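# Rotate scoop on upturned palm so its mouth faces fingertips

## Task

The scoop starts upright on the open, palm-up hand. Rotate it so it is still upright but its mouth points toward the fingertips. Only the palm, fingers and thumb may touch it. Any contact with another part (wrist, camera, camera post) fails the task, and so does the scoop leaving the hand. The arm and wrist must not move and the palm must stay facing up throughout, or the task fails. To finish, bring everything to rest with no hand motor overloaded or near overload (a motor dead from the start is ignored), then declare completion. The hand is then flattened open automatically. The scoop must not drop as this happens and must still be upright with its mouth toward the fingertips.

## Robot and tools

ROBOT. One six-joint arm (UR-type: shoulder pan, shoulder lift, elbow, wrist 1-3) carries a 16-motor right hand with index, middle and ring fingers plus a thumb. A wrist camera, cam_wrist (896x504 images), sits on a post at the wrist. A fixed mast also stands on the palm side, spanning hand x +0.05 to +0.10, z -0.16 to -0.11, out to y +0.06 m. The scoop must never touch the camera, post, mast or wrist. Only the rubber fingertip caps grip well.

FRAMES. Scene frame: origin on the table below the arm base, +z up, +y to the left when looking along +x. The base is at (0, 0, 0.075) m. The hand point lies in front of the palm, where thumb tip meets the index and middle tips. Its axes: +z runs along straight fingers toward the tips, +x runs across the palm away from the thumb, and +y points out of the palm face (the face is at y = -0.062). Knuckles sit at z = -0.017 and the straight fingertips end 0.139 m beyond that. Bending a finger moves its tip toward +y. Printed poses, velocities and Hand target are in the scene frame.

ROW LAYOUT. Every command row has 24 numbers, each in [-1, 1], for the single arm:
1-6: dx, dy, dz, rx, ry, rz. This is an offset, not a pose. It is measured in the Hand target's own axes from the Hand target as it stood when the action (or move) began. 1.0 equals 0.6 m or 180 degrees, and rx, ry, rz form one rotation vector. In this task the arm must not move, so keep all six at 0. Zeros simply re-request the current Hand target.
7-22: hand goal angles, absolute, each mapped linearly between the hinge's two stops. Order, with (degrees at +1, at -1; value when straight): index_mcp (+128,-18;-0.75), index_abd (+60,-60;0), index_pip (+108,-29;-0.58), index_dip (+117,-21;-0.70), thumb_cmc (+120,-20;-0.71), thumb_axl (+140,-27;-0.68), thumb_mcp (+109,-69;-0.23), thumb_ipl (+108,-77;-0.17), middle_mcp, middle_abd, middle_pip, middle_dip, ring_mcp, ring_abd, ring_pip, ring_dip. The middle and ring hinges use the same brackets as index. Toward +1: _mcp curls the finger at the knuckle toward the palm, _abd swings it away from the thumb, and _pip/_dip bend the outer joints. thumb_cmc swings the thumb from beside the palm to in front of it, and thumb_axl rolls it. With axl straight, thumb_mcp/ipl bend it toward +z. With axl near +0.40, they bend it the way cmc swings.
23: current_limit, the cap for all motors: -1 gives 0 mA, +1 gives 550 mA, never below 11 mA. Low caps also slow the fingers and may leave them too weak to lift.
24: speed. The set-point moves at (speed+1)/2 of 5.9 rad/s.
It starts at current_limit +0.4, speed -0.6. Values persist until rewritten. A 0 is a real command, so to keep the hand unchanged, repeat all 16 goals plus the last current_limit and speed.

TOOLS.
execute_actions(actions, cameras): actions is a list of actions. Each action is a table of up to 15 rows, one per 1/30 s step, and lasts 0.5 s. A short table repeats its last row. Every row counts from the action's starting Hand target. An empty list just returns the state. cameras: a list of names; omit or use ["all"] for all, [] for none.
move(target, speed, blend, stop_force, zero, blocking, cameras): drives the hand point in a straight line. target is one row or up to 15 rows, all offsets from the same Hand target. speed is in m/s, 0.002-0.5 (default 0.25). blend is in m. stop_force is 3-40 N. zero is a boolean. blocking=false cannot be combined with stop_force. Not needed here, since the arm must stay still.
wait(seconds 0-10, cameras): lets time pass while holding the last command.
stop(cameras): brakes a running move.
zoom_image(camera "cam_wrist", region [x0,y0,x1,y1] in pixels, at most 504x504): closer look at the latest image.
zero_wrist_force(): re-zeroes the wrist sensor.
read_manual(section "licences"): licence text only.
finished_scene(scene): ends the scene (1 or 2). It is final and declares the task done.

RESULTS. State lines: end_effector_position (m), end_effector_quat_wxyz, velocities, Hand target, joint positions, velocities ("within noise" at rest) and torques, plus wrist force and torque along the hand point's axes. Hand entries follow the 16-motor order: hand_goal, hand_measured (same scale), hand_current_ma (positive pushes toward -1), and hand_state, which is one of moving, goal, blocked or overload. hand_current_limit and hand_speed echo the last settings. A move adds a "move:" line (done, off_target, moving, held, fault; limits=paced or held).

CAUTIONS. A motor drawing 495 mA or more accumulates seconds; at 5 s it shuts off for 10 s and drops its load. Before finishing, make sure no motor is near overload: ease goals back so they barely push. Watch for a HAND FAULT line; calls sent after it in the same reply are skipped. Arm faults (contact torque at a joint limit, or about 150 N of outside force) freeze the arm for 10 s. MOTOR HOT appears at 70 °C and brakes engage at 85 °C. Loose objects may get brief random nudges. Move fingers smoothly at modest speed so the scoop neither gets flicked off nor touches the mast or camera, and check cam_wrist images to confirm the scoop's orientation. When the scoop is upright with its mouth toward +z and at rest, call finished_scene(scene=1).

Each tool is called after "Emit:" in YAML: its name, and indented under it one key for each argument.

## Session

Emit:
execute_actions:
  actions: []

Scene clock: 0.00 s.
end_effector_position=(+0.6113, +0.0740, +0.4689) hand_goal=(-0.754, +0.000, -0.576, -0.696, +0.104, -0.540, -0.162, -0.106, -0.754, +0.000, -0.576, -0.696, -0.754, +0.000, -0.576, -0.696) hand_measured=(-0.764, +0.000, -0.576, -0.696, +0.088, -0.544, -0.164, -0.108, -0.776, +0.000, -0.578, -0.696, -0.764, +0.000, -0.576, -0.696) hand_current_ma=(-11, +0, +0, +0, -21, -2, -1, -2, -35, +0, -1, +0, -9, +0, +0, +0) hand_state=(goal, goal, goal, goal, goal, goal, goal, goal, goal, goal, goal, goal, goal, goal, goal, goal) hand_current_limit=0.40 hand_speed=-0.60 end_effector_quat_wxyz=(+0.488, +0.470, +0.533, +0.507)
Joint positions: [-0.132 -1.159 2.217 -4.188 -1.327 -0.043]
Joint velocities: within noise
Joint torques (N m): no reading
Wrist force (N): no reading
Wrist torque (N m): no reading
Wrist force, peak (N): no reading
Hand target: +0.6113, +0.0740, +0.4689; +0.488, +0.470, +0.533, +0.507

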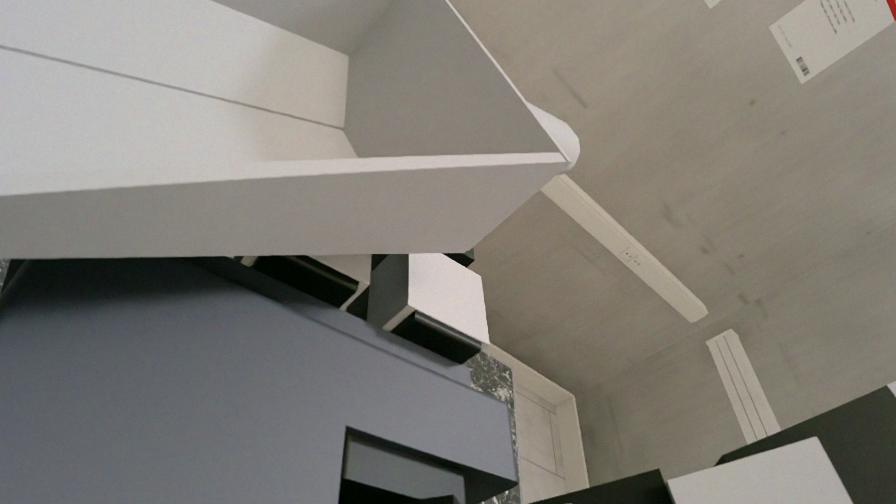

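Emit:
zoom_image:
  camera: "cam_wrist"
  region: [0, 0, 600, 300]

Emit:
zoom_image:
  camera: "cam_wrist"
  region: [300, 0, 700, 300]

Emit:
zoom_image:
  camera: "cam_wrist"
  region: [0, 0, 504, 300]

Region (0, 0, 600, 300) is 600x300 pixels. A region can be at most 504 by 504 pixels.

Scaled by 1.260 from the camera's 896x504 image, which has a finer 1280x720 frame.

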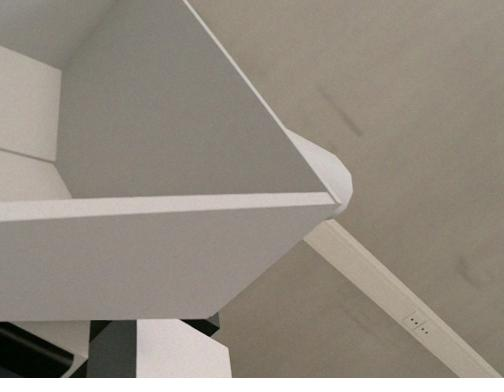

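Scaled by 1.000.

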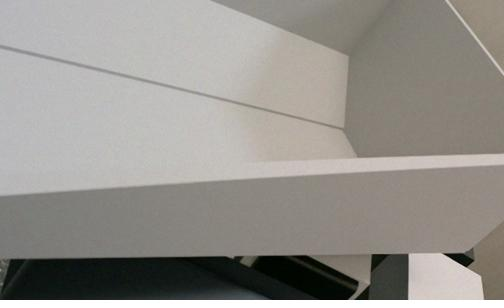

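Emit:
execute_actions:
  actions:
    - [[0,0,0,0,0,0,-0.754,0,-0.576,-0.696,-0.9,-0.54,-0.162,-0.106,-0.754,0,-0.576,-0.696,-0.754,0,-0.576,-0.696,0.4,-0.8]]
    - [[0,0,0,0,0,0,-0.754,0,-0.576,-0.696,-0.9,-0.54,-0.162,-0.106,-0.754,0,-0.576,-0.696,-0.754,0,-0.576,-0.696,0.4,-0.8]]
    - [[0,0,0,0,0,0,-0.754,0,-0.576,-0.696,-0.9,-0.54,-0.162,-0.106,-0.754,0,-0.576,-0.696,-0.754,0.3,-0.576,-0.696,0.4,-0.8]]

Emit:
execute_actions:
  actions:
    - [[0,0,0,0,0,0,-0.754,0,-0.576,-0.696,-0.9,-0.54,-0.162,-0.106,-0.754,0.3,-0.576,-0.696,-0.754,0.3,-0.576,-0.696,0.4,-0.8]]
    - [[0,0,0,0,0,0,-0.754,0.3,-0.576,-0.696,-0.9,-0.54,-0.162,-0.106,-0.754,0.3,-0.576,-0.696,-0.754,0.3,-0.576,-0.696,0.4,-0.8]]

Scene clock: 5.10 s.
end_effector_position=(+0.6113, +0.0740, +0.4689) hand_goal=(-0.754, +0.000, -0.576, -0.696, -0.900, -0.540, -0.162, -0.106, -0.754, +0.000, -0.576, -0.696, -0.754, +0.300, -0.576, -0.696) hand_measured=(-0.764, +0.000, -0.576, -0.696, -0.910, -0.544, -0.164, -0.108, -0.776, +0.000, -0.578, -0.696, -0.764, +0.298, -0.576, -0.696) hand_current_ma=(-11, +0, +0, +0, -11, -2, -1, -2, -35, +0, -1, +0, -9, -1, +0, +0) hand_state=(goal, goal, goal, goal, goal, goal, goal, goal, blocked, goal, goal, goal, goal, goal, goal, goal) hand_current_limit=0.40 hand_speed=-0.80 end_effector_quat_wxyz=(+0.488, +0.470, +0.533, +0.507)
Joint positions: [-0.132 -1.159 2.217 -4.188 -1.327 -0.043]
Joint velocities: within noise
Joint torques (N m): [2.42 -29.85 -10.16 -3.82 -0.55 -1.31]
Wrist force (N): [-0.2 0.0 -0.1]
Wrist torque (N m): [0.01 0.03 0.00]
Wrist force, peak (N): [0.4 0.1 -0.1]
Hand target: +0.6113, +0.0740, +0.4689; +0.488, +0.470, +0.533, +0.507
Off the commanded pose: 0.000 m, 0 deg.
Step readings (end_effector_position):
0: (+0.6113, +0.0740, +0.4689)
1: (+0.6113, +0.0740, +0.4689)
2: (+0.6113, +0.0740, +0.4689)
4: (+0.6113, +0.0740, +0.4689)
8: (+0.6113, +0.0740, +0.4689)
15: (+0.6113, +0.0740, +0.4689)
16: (+0.6113, +0.0740, +0.4689)
17: (+0.6113, +0.0740, +0.4689)
19: (+0.6113, +0.0740, +0.4689)
23: (+0.6113, +0.0740, +0.4689)
30: (+0.6113, +0.0740, +0.4689)
31: (+0.6113, +0.0740, +0.4689)
32: (+0.6113, +0.0740, +0.4689)
34: (+0.6113, +0.0740, +0.4689)
38: (+0.6113, +0.0740, +0.4689)
45: (+0.6113, +0.0740, +0.4689)

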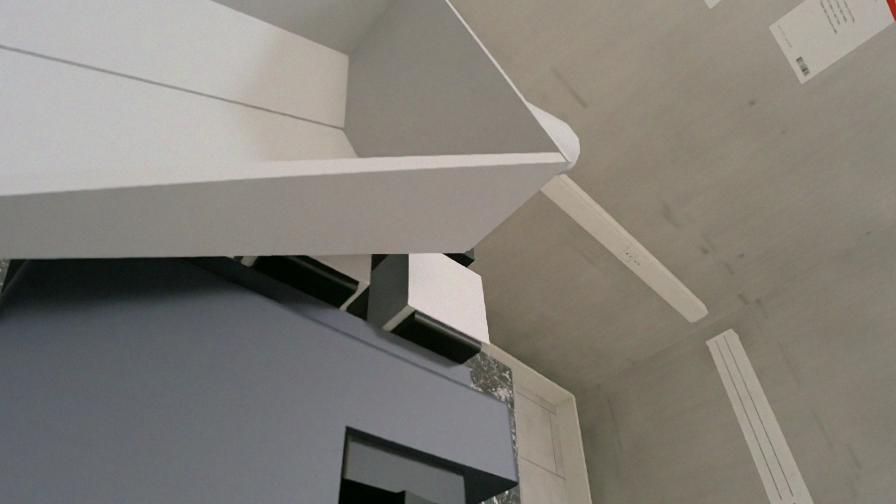

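Scene clock: 6.40 s.
end_effector_position=(+0.6113, +0.0740, +0.4689) hand_goal=(-0.754, +0.300, -0.576, -0.696, -0.900, -0.540, -0.162, -0.106, -0.754, +0.300, -0.576, -0.696, -0.754, +0.300, -0.576, -0.696) hand_measured=(-0.764, +0.296, -0.576, -0.696, -0.910, -0.544, -0.164, -0.108, -0.776, +0.296, -0.578, -0.696, -0.764, +0.298, -0.576, -0.696) hand_current_ma=(-11, -1, +0, +0, -11, -2, -1, -2, -35, -2, -1, +0, -9, -1, +0, +0) hand_state=(goal, goal, goal, goal, goal, goal, goal, goal, blocked, goal, goal, goal, goal, goal, goal, goal) hand_current_limit=0.40 hand_speed=-0.80 end_effector_quat_wxyz=(+0.488, +0.470, +0.533, +0.507)
Joint positions: [-0.132 -1.159 2.217 -4.188 -1.327 -0.043]
Joint velocities: within noise
Joint torques (N m): [2.91 -29.67 -9.31 -4.07 -0.57 -1.28]
Wrist force (N): [0.2 0.1 -0.1]
Wrist torque (N m): [0.02 -0.02 0.01]
Wrist force, peak (N): [0.0 0.4 0.1]
Hand target: +0.6113, +0.0740, +0.4689; +0.488, +0.470, +0.533, +0.507
Off the commanded pose: 0.000 m, 0 deg.
Step readings (end_effector_position):
0: (+0.6113, +0.0740, +0.4689)
1: (+0.6113, +0.0740, +0.4689)
2: (+0.6113, +0.0740, +0.4689)
4: (+0.6113, +0.0740, +0.4689)
8: (+0.6113, +0.0740, +0.4689)
15: (+0.6113, +0.0740, +0.4689)
16: (+0.6113, +0.0740, +0.4689)
17: (+0.6113, +0.0740, +0.4689)
19: (+0.6113, +0.0740, +0.4689)
23: (+0.6113, +0.0740, +0.4689)
30: (+0.6113, +0.0740, +0.4689)

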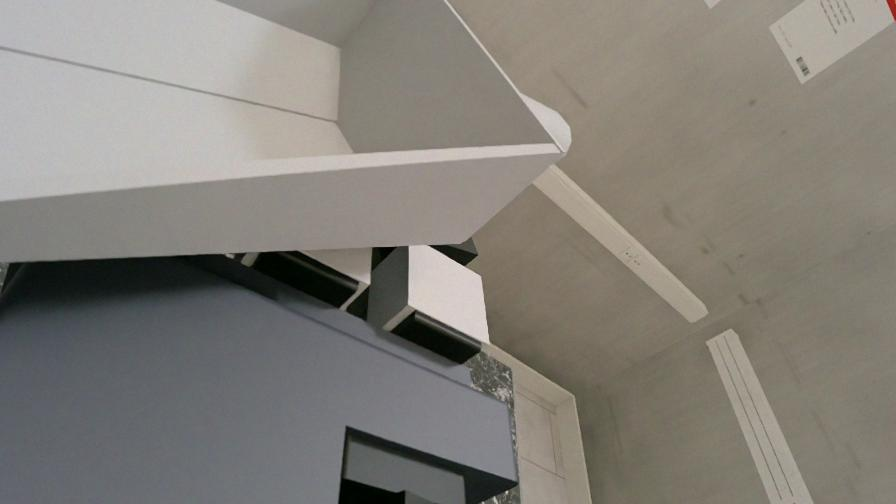

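Emit:
execute_actions:
  actions:
    - [[0,0,0,0,0,0,-0.66,0.3,-0.576,-0.696,-0.9,-0.54,-0.162,-0.106,-0.66,0.3,-0.576,-0.696,-0.66,0.3,-0.576,-0.696,0.4,-0.9]]

Emit:
execute_actions:
  actions:
    - [[0,0,0,0,0,0,-0.66,-0.3,-0.576,-0.696,-0.9,-0.54,-0.162,-0.106,-0.66,-0.3,-0.576,-0.696,-0.66,-0.3,-0.576,-0.696,0.4,-0.9]]
    - [[0,0,0,0,0,0,-0.66,-0.3,-0.576,-0.696,-0.9,-0.54,-0.162,-0.106,-0.66,-0.3,-0.576,-0.696,-0.66,-0.3,-0.576,-0.696,0.4,-0.9]]

Scene clock: 7.27 s.
end_effector_position=(+0.6113, +0.0740, +0.4689) hand_goal=(-0.660, +0.300, -0.576, -0.696, -0.900, -0.540, -0.162, -0.106, -0.660, +0.300, -0.576, -0.696, -0.660, +0.300, -0.576, -0.696) hand_measured=(-0.688, +0.296, -0.576, -0.696, -0.910, -0.544, -0.164, -0.108, -0.706, +0.296, -0.578, -0.696, -0.684, +0.298, -0.576, -0.696) hand_current_ma=(-48, -1, +0, +0, -11, -2, -1, -2, -100, -2, -1, +0, -39, -1, +0, +0) hand_state=(blocked, goal, goal, goal, goal, goal, goal, goal, blocked, goal, goal, goal, blocked, goal, goal, goal) hand_current_limit=0.40 hand_speed=-0.90 end_effector_quat_wxyz=(+0.488, +0.470, +0.533, +0.507)
Joint positions: [-0.132 -1.159 2.217 -4.188 -1.327 -0.043]
Joint velocities: within noise
Joint torques (N m): [3.29 -29.43 -9.48 -4.11 -0.7 -1.26]
Wrist force (N): [0.1 0.0 -0.1]
Wrist torque (N m): [0.01 -0.01 0.01]
Wrist force, peak (N): [0.1 0.0 -0.3]
Hand target: +0.6113, +0.0740, +0.4689; +0.488, +0.470, +0.533, +0.507
Off the commanded pose: 0.000 m, 0 deg.
Step readings (end_effector_position):
0: (+0.6113, +0.0740, +0.4689)
1: (+0.6113, +0.0740, +0.4689)
2: (+0.6113, +0.0740, +0.4689)
4: (+0.6113, +0.0740, +0.4689)
8: (+0.6113, +0.0740, +0.4689)
15: (+0.6113, +0.0740, +0.4689)

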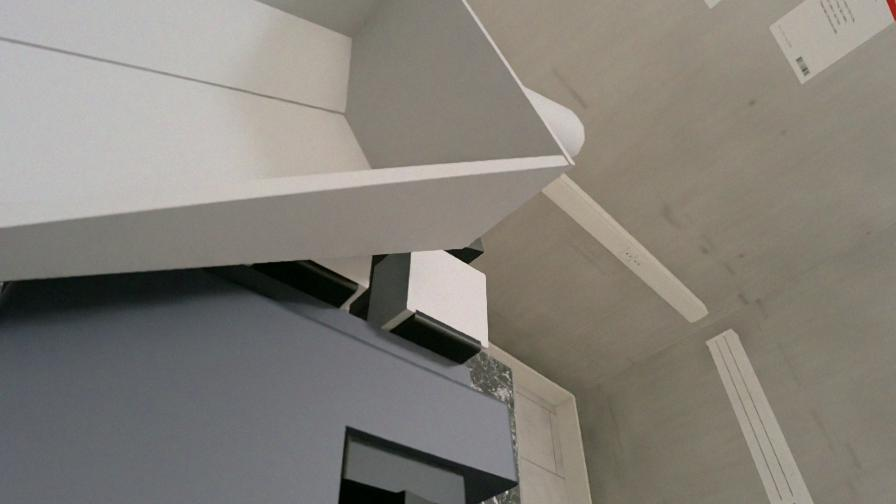

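Scene clock: 9.63 s.
end_effector_position=(+0.6113, +0.0740, +0.4689) hand_goal=(-0.660, -0.300, -0.576, -0.696, -0.900, -0.540, -0.162, -0.106, -0.660, -0.300, -0.576, -0.696, -0.660, -0.300, -0.576, -0.696) hand_measured=(-0.688, -0.296, -0.576, -0.696, -0.910, -0.544, -0.164, -0.108, -0.704, -0.296, -0.578, -0.696, -0.684, -0.296, -0.576, -0.696) hand_current_ma=(-48, +2, +0, +0, -11, -2, -1, -2, -95, +2, -1, +0, -39, +1, +0, +0) hand_state=(blocked, goal, goal, goal, goal, goal, goal, goal, blocked, goal, goal, goal, blocked, goal, goal, goal) hand_current_limit=0.40 hand_speed=-0.90 end_effector_quat_wxyz=(+0.488, +0.470, +0.533, +0.507)
Joint positions: [-0.132 -1.159 2.217 -4.188 -1.327 -0.043]
Joint velocities: within noise
Joint torques (N m): [4.32 -29.99 -8.52 -4.46 -0.72 -1.23]
Wrist force (N): [0.0 0.2 -0.2]
Wrist torque (N m): [0.04 0.00 0.06]
Wrist force, peak (N): [0.0 0.4 -0.4]
Hand target: +0.6113, +0.0740, +0.4689; +0.488, +0.470, +0.533, +0.507
Off the commanded pose: 0.000 m, 0 deg.
Step readings (end_effector_position):
0: (+0.6113, +0.0740, +0.4689)
1: (+0.6113, +0.0740, +0.4689)
2: (+0.6113, +0.0740, +0.4689)
4: (+0.6113, +0.0740, +0.4689)
8: (+0.6113, +0.0740, +0.4689)
15: (+0.6113, +0.0740, +0.4689)
16: (+0.6113, +0.0740, +0.4689)
17: (+0.6113, +0.0740, +0.4689)
19: (+0.6113, +0.0740, +0.4689)
23: (+0.6113, +0.0740, +0.4689)
30: (+0.6113, +0.0740, +0.4689)

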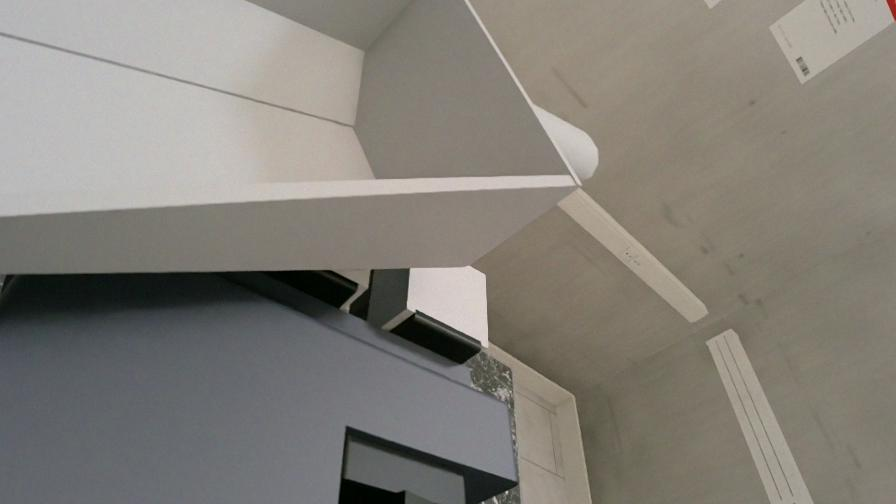

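Emit:
execute_actions:
  actions:
    - [[0,0,0,0,0,0,-0.66,-0.3,-0.576,-0.696,-0.9,-0.54,-0.162,-0.106,-0.66,-0.3,-0.576,-0.696,-0.88,-0.3,-0.576,-0.696,0.4,-0.8]]
    - [[0,0,0,0,0,0,-0.66,-0.3,-0.576,-0.696,-0.9,-0.54,-0.162,-0.106,-0.66,-0.3,-0.576,-0.696,-0.88,0.5,-0.576,-0.696,0.4,-0.6]]
    - [[0,0,0,0,0,0,-0.66,-0.3,-0.576,-0.696,-0.9,-0.54,-0.162,-0.106,-0.66,-0.3,-0.576,-0.696,-0.66,0.5,-0.576,-0.696,0.4,-0.8]]
    - [[0,0,0,0,0,0,-0.66,-0.3,-0.576,-0.696,-0.9,-0.54,-0.162,-0.106,-0.88,-0.3,-0.576,-0.696,-0.66,0.5,-0.576,-0.696,0.4,-0.8]]
    - [[0,0,0,0,0,0,-0.66,-0.3,-0.576,-0.696,-0.9,-0.54,-0.162,-0.106,-0.88,0.5,-0.576,-0.696,-0.66,0.5,-0.576,-0.696,0.4,-0.6]]
    - [[0,0,0,0,0,0,-0.66,-0.3,-0.576,-0.696,-0.9,-0.54,-0.162,-0.106,-0.66,0.5,-0.576,-0.696,-0.66,0.5,-0.576,-0.696,0.4,-0.8]]

Emit:
execute_actions:
  actions:
    - [[0,0,0,0,0,0,-0.88,-0.3,-0.576,-0.696,-0.9,-0.54,-0.162,-0.106,-0.66,0.5,-0.576,-0.696,-0.66,0.5,-0.576,-0.696,0.4,-0.8]]
    - [[0,0,0,0,0,0,-0.88,0.5,-0.576,-0.696,-0.9,-0.54,-0.162,-0.106,-0.66,0.5,-0.576,-0.696,-0.66,0.5,-0.576,-0.696,0.4,-0.6]]
    - [[0,0,0,0,0,0,-0.66,0.5,-0.576,-0.696,-0.9,-0.54,-0.162,-0.106,-0.66,0.5,-0.576,-0.696,-0.66,0.5,-0.576,-0.696,0.4,-0.8]]

Emit:
execute_actions:
  actions:
    - [[0,0,0,0,0,0,-0.66,-0.5,-0.576,-0.696,-0.9,-0.54,-0.162,-0.106,-0.66,-0.5,-0.576,-0.696,-0.66,-0.5,-0.576,-0.696,0.4,-0.85]]
    - [[0,0,0,0,0,0,-0.66,-0.5,-0.576,-0.696,-0.9,-0.54,-0.162,-0.106,-0.66,-0.5,-0.576,-0.696,-0.66,-0.5,-0.576,-0.696,0.4,-0.85]]

Scene clock: 13.67 s.
end_effector_position=(+0.6113, +0.0740, +0.4689) hand_goal=(-0.660, -0.300, -0.576, -0.696, -0.900, -0.540, -0.162, -0.106, -0.660, +0.500, -0.576, -0.696, -0.660, +0.500, -0.576, -0.696) hand_measured=(-0.688, -0.296, -0.578, -0.696, -0.910, -0.544, -0.164, -0.108, -0.704, +0.496, -0.578, -0.696, -0.684, +0.498, -0.576, -0.696) hand_current_ma=(-47, +2, -1, +0, -11, -2, -1, -2, -92, -1, -1, +0, -36, -1, +0, +0) hand_state=(blocked, goal, goal, goal, goal, goal, goal, goal, blocked, goal, goal, goal, blocked, goal, goal, goal) hand_current_limit=0.40 hand_speed=-0.80 end_effector_quat_wxyz=(+0.488, +0.470, +0.533, +0.507)
Joint positions: [-0.132 -1.159 2.217 -4.188 -1.327 -0.043]
Joint velocities: within noise
Joint torques (N m): [5.18 -29.82 -7.42 -4.62 -0.86 -1.09]
Wrist force (N): [0.2 0.0 -0.1]
Wrist torque (N m): [0.00 -0.02 0.03]
Wrist force, peak (N): [-0.1 0.4 0.1]
Hand target: +0.6113, +0.0740, +0.4689; +0.488, +0.470, +0.533, +0.507
Off the commanded pose: 0.000 m, 0 deg.
Step readings (end_effector_position):
0: (+0.6113, +0.0740, +0.4689)
1: (+0.6113, +0.0740, +0.4689)
2: (+0.6113, +0.0740, +0.4689)
4: (+0.6113, +0.0740, +0.4689)
8: (+0.6113, +0.0740, +0.4689)
15: (+0.6113, +0.0740, +0.4689)
16: (+0.6113, +0.0740, +0.4689)
17: (+0.6113, +0.0740, +0.4689)
19: (+0.6113, +0.0740, +0.4689)
23: (+0.6113, +0.0740, +0.4689)
30: (+0.6113, +0.0740, +0.4689)
31: (+0.6113, +0.0740, +0.4689)
32: (+0.6113, +0.0740, +0.4689)
34: (+0.6113, +0.0740, +0.4689)
38: (+0.6113, +0.0740, +0.4689)
45: (+0.6113, +0.0740, +0.4689)
46: (+0.6113, +0.0740, +0.4689)
47: (+0.6113, +0.0740, +0.4689)
49: (+0.6113, +0.0740, +0.4689)
53: (+0.6113, +0.0740, +0.4689)
60: (+0.6113, +0.0740, +0.4689)
61: (+0.6113, +0.0740, +0.4689)
62: (+0.6113, +0.0740, +0.4689)
64: (+0.6113, +0.0740, +0.4689)
68: (+0.6113, +0.0740, +0.4689)
75: (+0.6113, +0.0740, +0.4689)
76: (+0.6113, +0.0740, +0.4689)
77: (+0.6113, +0.0740, +0.4689)
79: (+0.6113, +0.0740, +0.4689)
83: (+0.6113, +0.0740, +0.4689)
90: (+0.6113, +0.0740, +0.4689)

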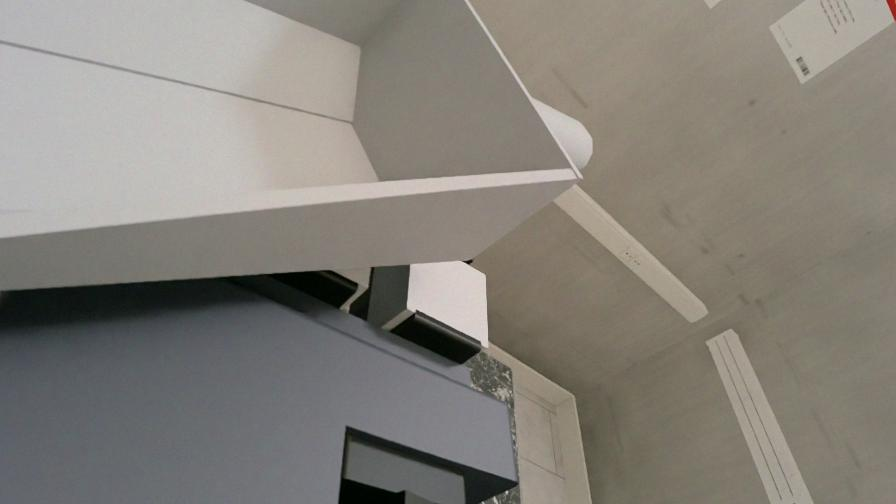

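Scene clock: 15.40 s.
end_effector_position=(+0.6113, +0.0740, +0.4689) hand_goal=(-0.660, +0.500, -0.576, -0.696, -0.900, -0.540, -0.162, -0.106, -0.660, +0.500, -0.576, -0.696, -0.660, +0.500, -0.576, -0.696) hand_measured=(-0.686, +0.498, -0.578, -0.696, -0.910, -0.544, -0.164, -0.108, -0.704, +0.496, -0.578, -0.696, -0.684, +0.498, -0.576, -0.696) hand_current_ma=(-45, -1, -1, +0, -11, -2, -1, -2, -92, -1, -1, +0, -36, -1, +0, +0) hand_state=(blocked, goal, goal, goal, goal, goal, goal, goal, blocked, goal, goal, goal, blocked, goal, goal, goal) hand_current_limit=0.40 hand_speed=-0.80 end_effector_quat_wxyz=(+0.488, +0.470, +0.533, +0.507)
Joint positions: [-0.132 -1.159 2.217 -4.188 -1.327 -0.043]
Joint velocities: within noise
Joint torques (N m): [5.62 -29.44 -6.71 -4.44 -0.8 -1.21]
Wrist force (N): [-0.1 0.1 -0.1]
Wrist torque (N m): [0.02 0.01 -0.02]
Wrist force, peak (N): [0.1 0.3 -0.2]
Hand target: +0.6113, +0.0740, +0.4689; +0.488, +0.470, +0.533, +0.507
Off the commanded pose: 0.000 m, 0 deg.
Step readings (end_effector_position):
0: (+0.6113, +0.0740, +0.4689)
1: (+0.6113, +0.0740, +0.4689)
2: (+0.6113, +0.0740, +0.4689)
4: (+0.6113, +0.0740, +0.4689)
8: (+0.6113, +0.0740, +0.4689)
15: (+0.6113, +0.0740, +0.4689)
16: (+0.6113, +0.0740, +0.4689)
17: (+0.6113, +0.0740, +0.4689)
19: (+0.6113, +0.0740, +0.4689)
23: (+0.6113, +0.0740, +0.4689)
30: (+0.6113, +0.0740, +0.4689)
31: (+0.6113, +0.0740, +0.4689)
32: (+0.6113, +0.0740, +0.4689)
34: (+0.6113, +0.0740, +0.4689)
38: (+0.6113, +0.0740, +0.4689)
45: (+0.6113, +0.0740, +0.4689)

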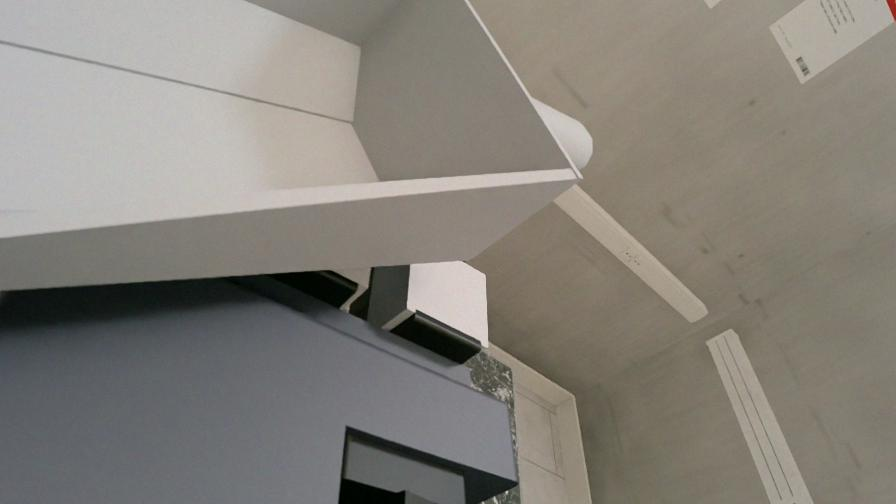

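Scene clock: 18.03 s.
end_effector_position=(+0.6113, +0.0740, +0.4689) hand_goal=(-0.660, -0.500, -0.576, -0.696, -0.900, -0.540, -0.162, -0.106, -0.660, -0.500, -0.576, -0.696, -0.660, -0.500, -0.576, -0.696) hand_measured=(-0.686, -0.496, -0.578, -0.696, -0.910, -0.544, -0.164, -0.108, -0.700, -0.496, -0.578, -0.696, -0.684, -0.498, -0.576, -0.696) hand_current_ma=(-45, +2, -1, +0, -11, -2, -1, -2, -80, +2, -1, +0, -36, +1, +0, +0) hand_state=(blocked, goal, goal, goal, goal, goal, goal, goal, blocked, goal, goal, goal, blocked, goal, goal, goal) hand_current_limit=0.40 hand_speed=-0.85 end_effector_quat_wxyz=(+0.488, +0.470, +0.533, +0.507)
Joint positions: [-0.132 -1.159 2.217 -4.188 -1.327 -0.043]
Joint velocities: within noise
Joint torques (N m): [5.69 -30.2 -6.77 -4.44 -0.88 -1.07]
Wrist force (N): [0.0 0.1 -0.1]
Wrist torque (N m): [-0.01 0.00 0.07]
Wrist force, peak (N): [0.0 0.3 -0.3]
Hand target: +0.6113, +0.0740, +0.4689; +0.488, +0.470, +0.533, +0.507
Off the commanded pose: 0.000 m, 0 deg.
Step readings (end_effector_position):
0: (+0.6113, +0.0740, +0.4689)
1: (+0.6113, +0.0740, +0.4689)
2: (+0.6113, +0.0740, +0.4689)
4: (+0.6113, +0.0740, +0.4689)
8: (+0.6113, +0.0740, +0.4689)
15: (+0.6113, +0.0740, +0.4689)
16: (+0.6113, +0.0740, +0.4689)
17: (+0.6113, +0.0740, +0.4689)
19: (+0.6113, +0.0740, +0.4689)
23: (+0.6113, +0.0740, +0.4689)
30: (+0.6113, +0.0740, +0.4689)

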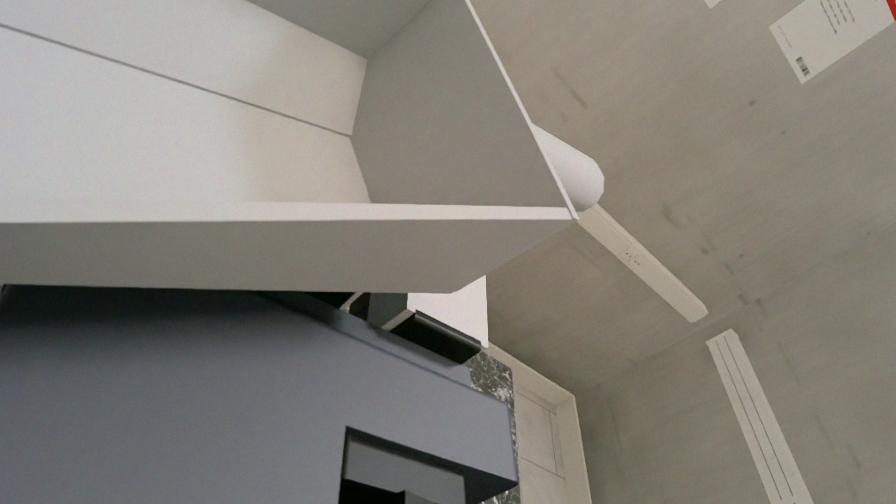

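Emit:
execute_actions:
  actions:
    - [[0,0,0,0,0,0,-0.66,-0.5,-0.576,-0.696,-0.9,0.44,-0.2,-0.16,-0.66,-0.5,-0.576,-0.696,-0.88,-0.5,-0.576,-0.696,0.4,-0.6]]
    - [[0,0,0,0,0,0,-0.66,-0.5,-0.576,-0.696,-0.9,0.44,-0.2,-0.16,-0.66,-0.5,-0.576,-0.696,-0.88,0,-0.576,-0.696,0.4,-0.6]]
    - [[0,0,0,0,0,0,-0.66,-0.5,-0.576,-0.696,-0.2,0.44,-0.2,-0.16,-0.66,-0.5,-0.576,-0.696,-0.73,0,-0.576,-0.696,0.4,-0.6]]
    - [[0,0,0,0,0,0,-0.66,-0.5,-0.576,-0.696,0.3,0.44,-0.2,-0.16,-0.88,-0.5,-0.576,-0.696,-0.73,0,-0.576,-0.696,0.4,-0.6]]
    - [[0,0,0,0,0,0,-0.66,-0.5,-0.576,-0.696,0.57,0.44,-0.2,-0.16,-0.88,0,-0.576,-0.696,-0.73,0,-0.576,-0.696,0.4,-0.6]]
    - [[0,0,0,0,0,0,-0.66,-0.5,-0.576,-0.696,0.57,0.44,-0.2,-0.16,-0.73,0,-0.576,-0.696,-0.73,0,-0.576,-0.696,0.4,-0.6]]
    - [[0,0,0,0,0,0,-0.88,-0.5,-0.576,-0.696,0.57,0.44,-0.2,-0.16,-0.73,0,-0.576,-0.696,-0.73,0,-0.576,-0.696,0.4,-0.6]]
    - [[0,0,0,0,0,0,-0.88,0,-0.576,-0.696,0.57,0.44,-0.2,-0.16,-0.73,0,-0.576,-0.696,-0.73,0,-0.576,-0.696,0.4,-0.6]]
    - [[0,0,0,0,0,0,-0.73,0,-0.576,-0.696,0.57,0.44,-0.2,-0.16,-0.73,0,-0.576,-0.696,-0.73,0,-0.576,-0.696,0.4,-0.6]]

Emit:
execute_actions:
  actions:
    - [[0,0,0,0,0,0,-0.73,0,-0.576,-0.696,0.57,0.44,0.4,-0.16,-0.73,0,-0.576,-0.696,-0.73,0,-0.576,-0.696,0.4,-0.7]]

Scene clock: 24.67 s.
end_effector_position=(+0.6113, +0.0740, +0.4689) hand_goal=(-0.730, +0.000, -0.576, -0.696, +0.570, +0.440, -0.200, -0.160, -0.730, +0.000, -0.576, -0.696, -0.730, +0.000, -0.576, -0.696) hand_measured=(-0.758, -0.004, -0.580, -0.696, +0.568, +0.438, -0.202, -0.160, -0.770, -0.002, -0.578, -0.696, -0.754, -0.002, -0.578, -0.696) hand_current_ma=(-46, -1, -2, +0, -1, -2, -1, +0, -82, -1, -1, +0, -37, -1, +0, +0) hand_state=(blocked, goal, goal, goal, goal, goal, goal, goal, blocked, goal, goal, goal, blocked, goal, goal, goal) hand_current_limit=0.40 hand_speed=-0.60 end_effector_quat_wxyz=(+0.488, +0.470, +0.533, +0.507)
Joint positions: [-0.132 -1.159 2.217 -4.188 -1.327 -0.043]
Joint velocities: within noise
Joint torques (N m): [5.44 -29.26 -4.37 -3.54 -1.32 -0.6]
Wrist force (N): [0.0 0.1 0.1]
Wrist torque (N m): [-0.01 0.00 -0.04]
Wrist force, peak (N): [0.3 0.4 0.0]
Hand target: +0.6113, +0.0740, +0.4689; +0.488, +0.470, +0.533, +0.507
Off the commanded pose: 0.000 m, 0 deg.
Step readings (end_effector_position):
0: (+0.6113, +0.0740, +0.4689)
1: (+0.6113, +0.0740, +0.4689)
2: (+0.6113, +0.0740, +0.4689)
4: (+0.6113, +0.0740, +0.4689)
8: (+0.6113, +0.0740, +0.4689)
15: (+0.6113, +0.0740, +0.4689)
16: (+0.6113, +0.0740, +0.4689)
17: (+0.6113, +0.0740, +0.4689)
19: (+0.6113, +0.0740, +0.4689)
23: (+0.6113, +0.0740, +0.4689)
30: (+0.6113, +0.0740, +0.4689)
31: (+0.6113, +0.0740, +0.4689)
32: (+0.6113, +0.0740, +0.4689)
34: (+0.6113, +0.0740, +0.4689)
38: (+0.6113, +0.0740, +0.4689)
45: (+0.6113, +0.0740, +0.4689)
46: (+0.6113, +0.0740, +0.4689)
47: (+0.6113, +0.0740, +0.4689)
49: (+0.6113, +0.0740, +0.4689)
53: (+0.6113, +0.0740, +0.4689)
60: (+0.6113, +0.0740, +0.4689)
61: (+0.6113, +0.0740, +0.4689)
62: (+0.6113, +0.0740, +0.4689)
64: (+0.6113, +0.0740, +0.4689)
68: (+0.6113, +0.0740, +0.4689)
75: (+0.6113, +0.0740, +0.4689)
76: (+0.6113, +0.0740, +0.4689)
77: (+0.6113, +0.0740, +0.4689)
79: (+0.6113, +0.0740, +0.4689)
83: (+0.6113, +0.0740, +0.4689)
90: (+0.6113, +0.0740, +0.4689)
91: (+0.6113, +0.0740, +0.4689)
92: (+0.6113, +0.0740, +0.4689)
94: (+0.6113, +0.0740, +0.4689)
98: (+0.6113, +0.0740, +0.4689)
105: (+0.6113, +0.0740, +0.4689)
106: (+0.6113, +0.0740, +0.4689)
107: (+0.6113, +0.0740, +0.4689)
109: (+0.6113, +0.0740, +0.4689)
113: (+0.6113, +0.0740, +0.4689)
120: (+0.6113, +0.0740, +0.4689)
121: (+0.6113, +0.0740, +0.4689)
122: (+0.6113, +0.0740, +0.4689)
124: (+0.6113, +0.0740, +0.4689)
128: (+0.6113, +0.0740, +0.4689)
135: (+0.6113, +0.0740, +0.4689)

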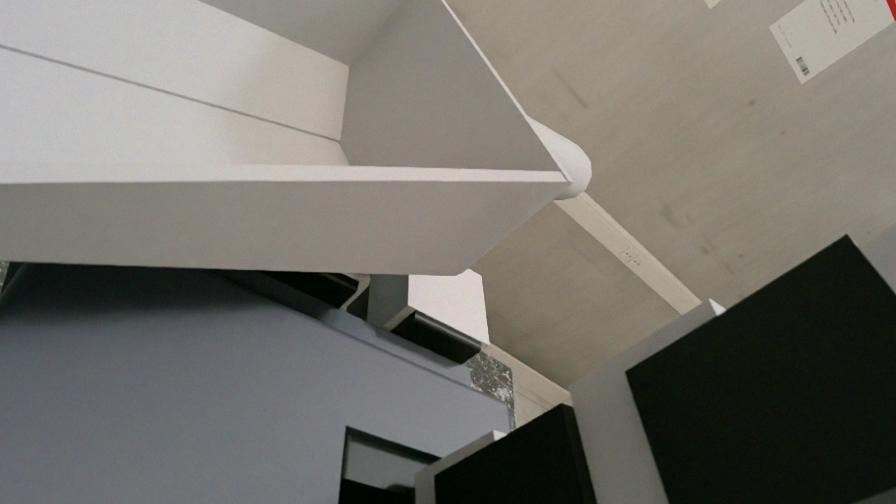

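Scene clock: 26.00 s.
end_effector_position=(+0.6113, +0.0740, +0.4689) hand_goal=(-0.730, +0.000, -0.576, -0.696, +0.570, +0.440, +0.400, -0.160, -0.730, +0.000, -0.576, -0.696, -0.730, +0.000, -0.576, -0.696) hand_measured=(-0.758, -0.004, -0.580, -0.696, +0.574, +0.438, +0.404, -0.160, -0.770, -0.002, -0.578, -0.696, -0.754, -0.002, -0.578, -0.696) hand_current_ma=(-46, -1, -2, +0, +3, -2, +3, +0, -82, -1, -1, +0, -37, -1, +0, +0) hand_state=(blocked, goal, goal, goal, goal, goal, goal, goal, blocked, goal, goal, goal, blocked, goal, goal, goal) hand_current_limit=0.40 hand_speed=-0.70 end_effector_quat_wxyz=(+0.488, +0.470, +0.533, +0.507)
Joint positions: [-0.132 -1.159 2.217 -4.188 -1.327 -0.043]
Joint velocities: within noise
Joint torques (N m): [5.63 -29.33 -4.72 -2.88 -1.5 -0.64]
Wrist force (N): [0.1 0.0 0.0]
Wrist torque (N m): [-0.01 0.00 -0.08]
Wrist force, peak (N): [-0.1 0.4 -0.2]
Hand target: +0.6113, +0.0740, +0.4689; +0.488, +0.470, +0.533, +0.507
Off the commanded pose: 0.000 m, 0 deg.
Step readings (end_effector_position):
0: (+0.6113, +0.0740, +0.4689)
1: (+0.6113, +0.0740, +0.4689)
2: (+0.6113, +0.0740, +0.4689)
4: (+0.6113, +0.0740, +0.4689)
8: (+0.6113, +0.0740, +0.4689)
15: (+0.6113, +0.0740, +0.4689)

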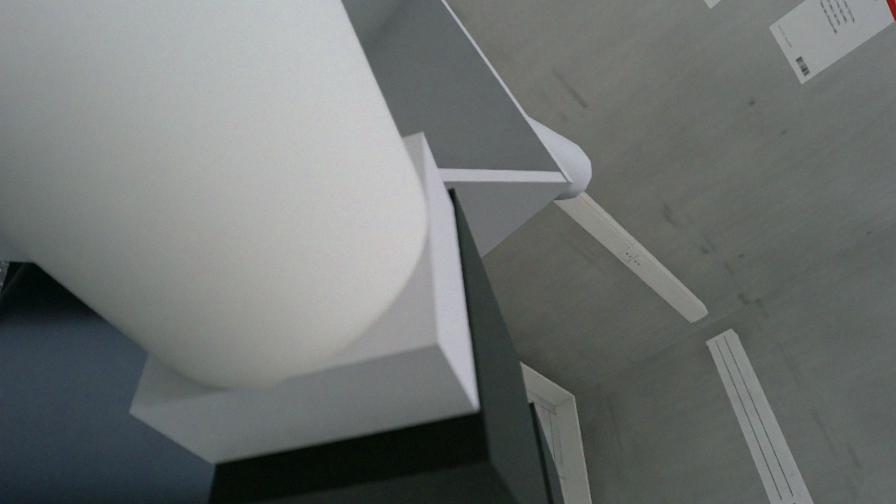

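Emit:
execute_actions:
  actions:
    - [[0,0,0,0,0,0,-0.73,0,-0.576,-0.696,0.57,0.44,0.8,-0.16,-0.73,0,-0.576,-0.696,-0.73,0,-0.576,-0.696,0.3,-0.75]]

Scene clock: 27.27 s.
end_effector_position=(+0.6113, +0.0740, +0.4689) hand_goal=(-0.730, +0.000, -0.576, -0.696, +0.570, +0.440, +0.800, -0.160, -0.730, +0.000, -0.576, -0.696, -0.730, +0.000, -0.576, -0.696) hand_measured=(-0.758, -0.004, -0.580, -0.696, +0.576, +0.438, +0.804, -0.160, -0.770, -0.002, -0.578, -0.696, -0.754, -0.002, -0.578, -0.696) hand_current_ma=(-46, -1, -2, +0, +4, -2, +4, +0, -82, -1, -1, +0, -37, -1, +0, +0) hand_state=(blocked, goal, goal, goal, goal, goal, goal, goal, blocked, goal, goal, goal, blocked, goal, goal, goal) hand_current_limit=0.30 hand_speed=-0.75 end_effector_quat_wxyz=(+0.488, +0.470, +0.533, +0.507)
Joint positions: [-0.132 -1.159 2.217 -4.188 -1.327 -0.043]
Joint velocities: within noise
Joint torques (N m): [4.87 -28.58 -4.22 -2.54 -1.41 -0.63]
Wrist force (N): [0.0 0.0 -0.1]
Wrist torque (N m): [0.00 0.01 -0.09]
Wrist force, peak (N): [0.1 0.2 -0.3]
Hand target: +0.6113, +0.0740, +0.4689; +0.488, +0.470, +0.533, +0.507
Off the commanded pose: 0.000 m, 0 deg.
Step readings (end_effector_position):
0: (+0.6113, +0.0740, +0.4689)
1: (+0.6113, +0.0740, +0.4689)
2: (+0.6113, +0.0740, +0.4689)
4: (+0.6113, +0.0740, +0.4689)
8: (+0.6113, +0.0740, +0.4689)
15: (+0.6113, +0.0740, +0.4689)

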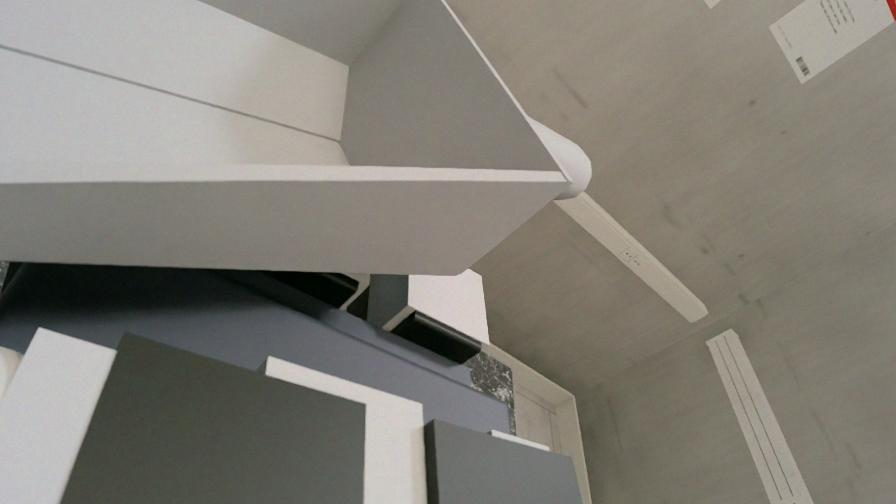

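Emit:
execute_actions:
  actions:
    - [[0,0,0,0,0,0,-0.73,0,-0.576,-0.696,0.57,0.2,0.8,-0.16,-0.73,0,-0.576,-0.696,-0.73,0,-0.576,-0.696,0.3,-0.85]]

Emit:
execute_actions:
  actions:
    - [[0,0,0,0,0,0,-0.73,0,-0.576,-0.696,0.57,0.0,0.8,-0.16,-0.73,0,-0.576,-0.696,-0.73,0,-0.576,-0.696,0.3,-0.85]]

Scene clock: 28.43 s.
end_effector_position=(+0.6113, +0.0740, +0.4689) hand_goal=(-0.730, +0.000, -0.576, -0.696, +0.570, +0.200, +0.800, -0.160, -0.730, +0.000, -0.576, -0.696, -0.730, +0.000, -0.576, -0.696) hand_measured=(-0.758, -0.002, -0.580, -0.696, +0.576, +0.210, +0.806, -0.160, -0.766, -0.002, -0.578, -0.696, -0.754, -0.002, -0.578, -0.696) hand_current_ma=(-46, -1, -2, +0, +5, +13, +6, +0, -68, -1, -1, +0, -37, -1, +0, +0) hand_state=(blocked, goal, goal, goal, goal, goal, goal, goal, blocked, goal, goal, goal, blocked, goal, goal, goal) hand_current_limit=0.30 hand_speed=-0.85 end_effector_quat_wxyz=(+0.488, +0.470, +0.533, +0.507)
Joint positions: [-0.132 -1.159 2.217 -4.188 -1.327 -0.043]
Joint velocities: within noise
Joint torques (N m): [4.24 -29.1 -3.92 -2.06 -1.55 -0.68]
Wrist force (N): [0.2 0.1 0.0]
Wrist torque (N m): [0.01 -0.02 -0.07]
Wrist force, peak (N): [0.2 -0.1 -0.3]
Hand target: +0.6113, +0.0740, +0.4689; +0.488, +0.470, +0.533, +0.507
Off the commanded pose: 0.000 m, 0 deg.
Step readings (end_effector_position):
0: (+0.6113, +0.0740, +0.4689)
1: (+0.6113, +0.0740, +0.4689)
2: (+0.6113, +0.0740, +0.4689)
4: (+0.6113, +0.0740, +0.4689)
8: (+0.6113, +0.0740, +0.4689)
15: (+0.6113, +0.0740, +0.4689)

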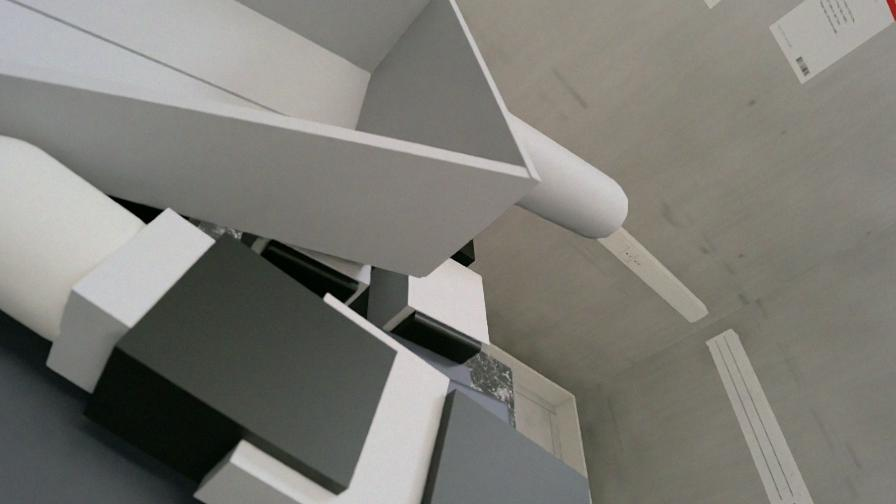

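Scene clock: 29.37 s.
end_effector_position=(+0.6113, +0.0740, +0.4689) hand_goal=(-0.730, +0.000, -0.576, -0.696, +0.570, +0.000, +0.800, -0.160, -0.730, +0.000, -0.576, -0.696, -0.730, +0.000, -0.576, -0.696) hand_measured=(-0.758, -0.002, -0.580, -0.696, +0.576, +0.014, +0.806, -0.160, -0.766, -0.002, -0.578, -0.696, -0.754, -0.002, -0.578, -0.696) hand_current_ma=(-46, -1, -2, +0, +5, +20, +6, +0, -68, -1, -1, +0, -37, -1, +0, +0) hand_state=(blocked, goal, goal, goal, goal, goal, goal, goal, blocked, goal, goal, goal, blocked, goal, goal, goal) hand_current_limit=0.30 hand_speed=-0.85 end_effector_quat_wxyz=(+0.488, +0.470, +0.533, +0.507)
Joint positions: [-0.132 -1.159 2.217 -4.188 -1.327 -0.043]
Joint velocities: within noise
Joint torques (N m): [4.57 -28.72 -3.68 -1.77 -1.55 -0.72]
Wrist force (N): [0.2 0.0 -0.1]
Wrist torque (N m): [0.02 -0.02 -0.07]
Wrist force, peak (N): [0.0 0.3 -0.2]
Hand target: +0.6113, +0.0740, +0.4689; +0.488, +0.470, +0.533, +0.507
Off the commanded pose: 0.000 m, 0 deg.
Step readings (end_effector_position):
0: (+0.6113, +0.0740, +0.4689)
1: (+0.6113, +0.0740, +0.4689)
2: (+0.6113, +0.0740, +0.4689)
4: (+0.6113, +0.0740, +0.4689)
8: (+0.6113, +0.0740, +0.4689)
15: (+0.6113, +0.0740, +0.4689)

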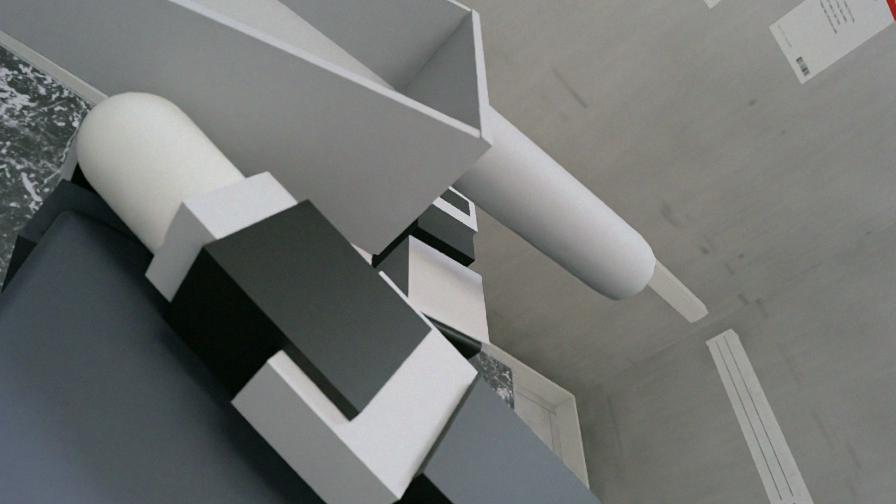

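Emit:
execute_actions:
  actions:
    - [[0,0,0,0,0,0,-0.73,0,-0.576,-0.696,0.57,-0.15,0.8,-0.16,-0.73,0,-0.576,-0.696,-0.73,0,-0.576,-0.696,0.3,-0.88]]

Emit:
execute_actions:
  actions:
    - [[0,0,0,0,0,0,-0.73,0,-0.576,-0.696,0.57,-0.28,0.8,-0.16,-0.73,0,-0.576,-0.696,-0.73,0,-0.576,-0.696,0.3,-0.88]]

Scene clock: 30.37 s.
end_effector_position=(+0.6113, +0.0740, +0.4689) hand_goal=(-0.730, +0.000, -0.576, -0.696, +0.570, -0.150, +0.800, -0.160, -0.730, +0.000, -0.576, -0.696, -0.730, +0.000, -0.576, -0.696) hand_measured=(-0.758, -0.002, -0.580, -0.696, +0.576, -0.124, +0.806, -0.160, -0.766, -0.002, -0.578, -0.696, -0.754, -0.002, -0.578, -0.696) hand_current_ma=(-46, -1, -2, +0, +5, +49, +6, +0, -68, +0, -1, +0, -37, -1, -1, +0) hand_state=(blocked, goal, goal, goal, goal, blocked, goal, goal, blocked, goal, goal, goal, blocked, goal, goal, goal) hand_current_limit=0.30 hand_speed=-0.88 end_effector_quat_wxyz=(+0.488, +0.470, +0.533, +0.507)
Joint positions: [-0.132 -1.159 2.217 -4.188 -1.327 -0.043]
Joint velocities: within noise
Joint torques (N m): [6.18 -28.68 -3.61 -1.55 -1.62 -0.55]
Wrist force (N): [0.1 -0.2 0.1]
Wrist torque (N m): [0.01 -0.02 -0.06]
Wrist force, peak (N): [0.2 0.0 -0.3]
Hand target: +0.6113, +0.0740, +0.4689; +0.488, +0.470, +0.533, +0.507
Off the commanded pose: 0.000 m, 0 deg.
Step readings (end_effector_position):
0: (+0.6113, +0.0740, +0.4689)
1: (+0.6113, +0.0740, +0.4689)
2: (+0.6113, +0.0740, +0.4689)
4: (+0.6113, +0.0740, +0.4689)
8: (+0.6113, +0.0740, +0.4689)
15: (+0.6113, +0.0740, +0.4689)

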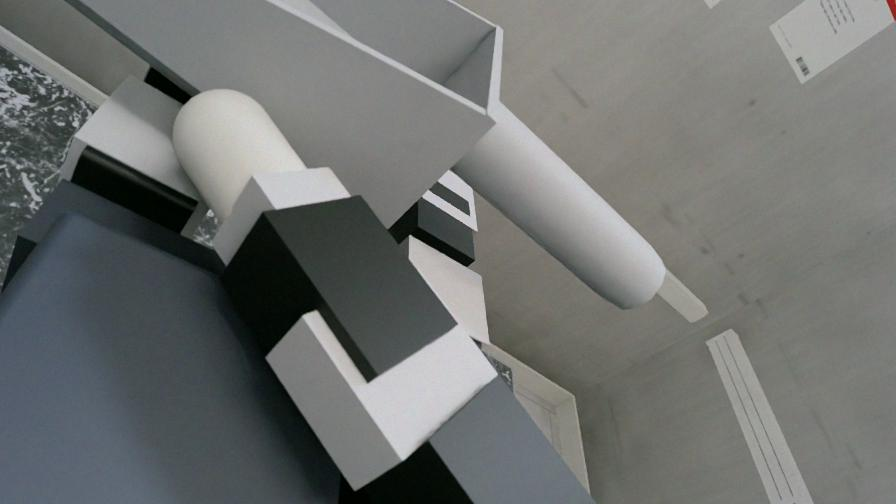

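Scene clock: 31.13 s.
end_effector_position=(+0.6113, +0.0740, +0.4689) hand_goal=(-0.730, +0.000, -0.576, -0.696, +0.570, -0.280, +0.800, -0.160, -0.730, +0.000, -0.576, -0.696, -0.730, +0.000, -0.576, -0.696) hand_measured=(-0.758, -0.002, -0.580, -0.696, +0.576, -0.248, +0.806, -0.160, -0.766, -0.002, -0.578, -0.696, -0.754, -0.002, -0.578, -0.696) hand_current_ma=(-46, -1, -2, +0, +5, +69, +5, +0, -68, +0, -1, +0, -37, -1, -1, +0) hand_state=(blocked, goal, goal, goal, goal, blocked, goal, goal, blocked, goal, goal, goal, blocked, goal, goal, goal) hand_current_limit=0.30 hand_speed=-0.88 end_effector_quat_wxyz=(+0.488, +0.470, +0.533, +0.507)
Joint positions: [-0.132 -1.159 2.217 -4.188 -1.327 -0.043]
Joint velocities: within noise
Joint torques (N m): [4.78 -29.21 -3.65 -1.26 -1.55 -0.55]
Wrist force (N): [0.1 0.1 0.0]
Wrist torque (N m): [0.08 -0.01 -0.03]
Wrist force, peak (N): [0.1 0.3 0.2]
Hand target: +0.6113, +0.0740, +0.4689; +0.488, +0.470, +0.533, +0.507
Off the commanded pose: 0.000 m, 0 deg.
Step readings (end_effector_position):
0: (+0.6113, +0.0740, +0.4689)
1: (+0.6113, +0.0740, +0.4689)
2: (+0.6113, +0.0740, +0.4689)
4: (+0.6113, +0.0740, +0.4689)
8: (+0.6113, +0.0740, +0.4689)
15: (+0.6113, +0.0740, +0.4689)

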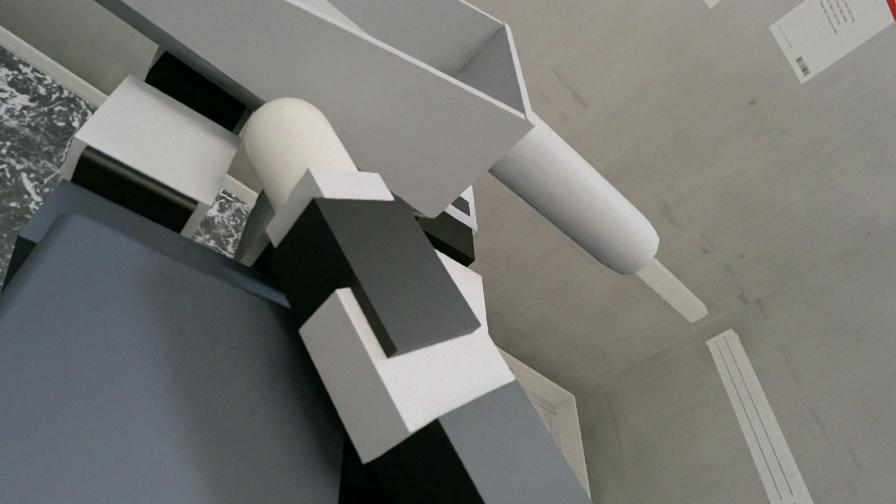

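Emit:
execute_actions:
  actions:
    - [[0,0,0,0,0,0,-0.73,0,-0.576,-0.696,0.57,0.1,0.8,-0.16,-0.73,0,-0.576,-0.696,-0.73,0,-0.576,-0.696,0.3,-0.8]]
    - [[0,0,0,0,0,0,-0.73,-0.25,-0.576,-0.696,0.57,0.1,0.8,-0.16,-0.73,-0.25,-0.576,-0.696,-0.73,-0.25,-0.576,-0.696,0.3,-0.9]]

Scene clock: 36.13 s.
end_effector_position=(+0.6113, +0.0740, +0.4689) hand_goal=(-0.730, -0.250, -0.576, -0.696, +0.570, +0.100, +0.800, -0.160, -0.730, -0.250, -0.576, -0.696, -0.730, -0.250, -0.576, -0.696) hand_measured=(-0.758, -0.246, -0.580, -0.696, +0.576, +0.098, +0.806, -0.160, -0.766, -0.246, -0.578, -0.696, -0.754, -0.246, -0.578, -0.696) hand_current_ma=(-45, +2, -2, +0, +5, -1, +5, +0, -68, +2, -1, +0, -37, +2, -1, +0) hand_state=(blocked, goal, goal, goal, goal, goal, goal, goal, blocked, goal, goal, goal, blocked, goal, goal, goal) hand_current_limit=0.30 hand_speed=-0.90 end_effector_quat_wxyz=(+0.488, +0.470, +0.533, +0.507)
Joint positions: [-0.132 -1.159 2.217 -4.188 -1.327 -0.043]
Joint velocities: within noise
Joint torques (N m): [5.05 -28.86 -2.4 -0.64 -1.8 -0.56]
Wrist force (N): [0.0 0.1 -0.2]
Wrist torque (N m): [0.07 0.01 -0.03]
Wrist force, peak (N): [0.4 -0.1 -0.2]
Hand target: +0.6113, +0.0740, +0.4689; +0.488, +0.470, +0.533, +0.507
Off the commanded pose: 0.000 m, 0 deg.
Step readings (end_effector_position):
0: (+0.6113, +0.0740, +0.4689)
1: (+0.6113, +0.0740, +0.4689)
2: (+0.6113, +0.0740, +0.4689)
4: (+0.6113, +0.0740, +0.4689)
8: (+0.6113, +0.0740, +0.4689)
15: (+0.6113, +0.0740, +0.4689)
16: (+0.6113, +0.0740, +0.4689)
17: (+0.6113, +0.0740, +0.4689)
19: (+0.6113, +0.0740, +0.4689)
23: (+0.6113, +0.0740, +0.4689)
30: (+0.6113, +0.0740, +0.4689)

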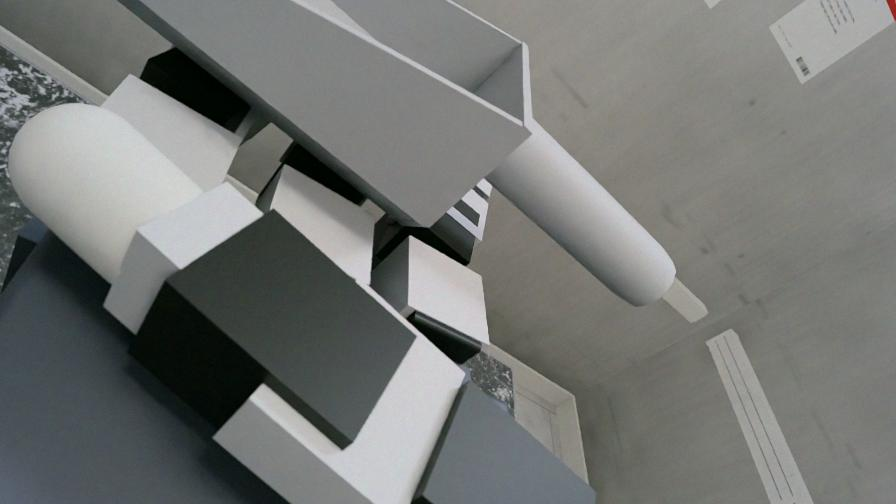

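Emit:
execute_actions:
  actions:
    - [[0,0,0,0,0,0,-0.73,-0.55,-0.576,-0.696,0.57,0.1,0.8,-0.16,-0.73,-0.55,-0.576,-0.696,-0.73,-0.55,-0.576,-0.696,0.3,-0.9]]

Scene clock: 37.57 s.
end_effector_position=(+0.6113, +0.0740, +0.4689) hand_goal=(-0.730, -0.550, -0.576, -0.696, +0.570, +0.100, +0.800, -0.160, -0.730, -0.550, -0.576, -0.696, -0.730, -0.550, -0.576, -0.696) hand_measured=(-0.756, -0.544, -0.580, -0.696, +0.576, +0.098, +0.806, -0.160, -0.766, -0.544, -0.578, -0.696, -0.754, -0.544, -0.578, -0.696) hand_current_ma=(-43, +4, -2, +0, +5, -1, +5, +0, -68, +4, -1, +0, -37, +4, -1, +0) hand_state=(blocked, goal, goal, goal, goal, goal, goal, goal, blocked, goal, goal, goal, blocked, goal, goal, goal) hand_current_limit=0.30 hand_speed=-0.90 end_effector_quat_wxyz=(+0.488, +0.470, +0.533, +0.507)
Joint positions: [-0.132 -1.159 2.217 -4.188 -1.327 -0.043]
Joint velocities: within noise
Joint torques (N m): [5.07 -28.38 -1.49 -0.73 -1.73 -0.43]
Wrist force (N): [0.1 -0.1 0.0]
Wrist torque (N m): [0.02 -0.01 -0.01]
Wrist force, peak (N): [0.1 -0.1 -0.3]
Hand target: +0.6113, +0.0740, +0.4689; +0.488, +0.470, +0.533, +0.507
Off the commanded pose: 0.000 m, 0 deg.
Step readings (end_effector_position):
0: (+0.6113, +0.0740, +0.4689)
1: (+0.6113, +0.0740, +0.4689)
2: (+0.6113, +0.0740, +0.4689)
4: (+0.6113, +0.0740, +0.4689)
8: (+0.6113, +0.0740, +0.4689)
15: (+0.6113, +0.0740, +0.4689)

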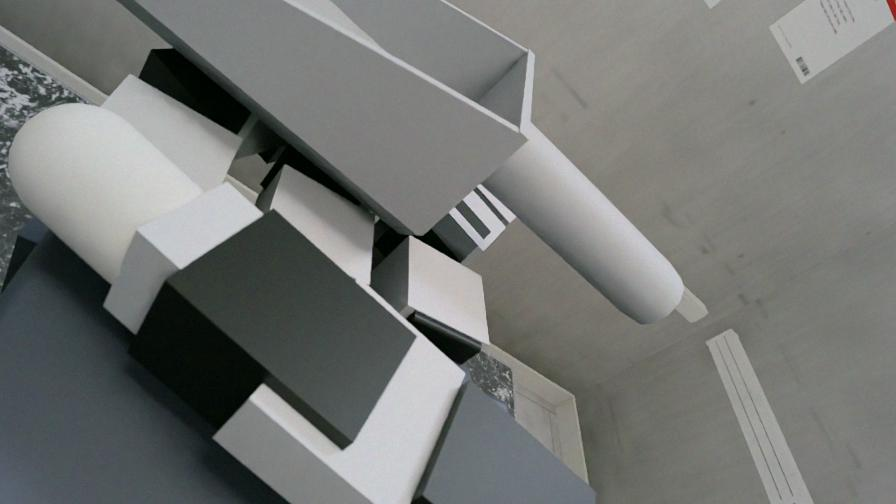

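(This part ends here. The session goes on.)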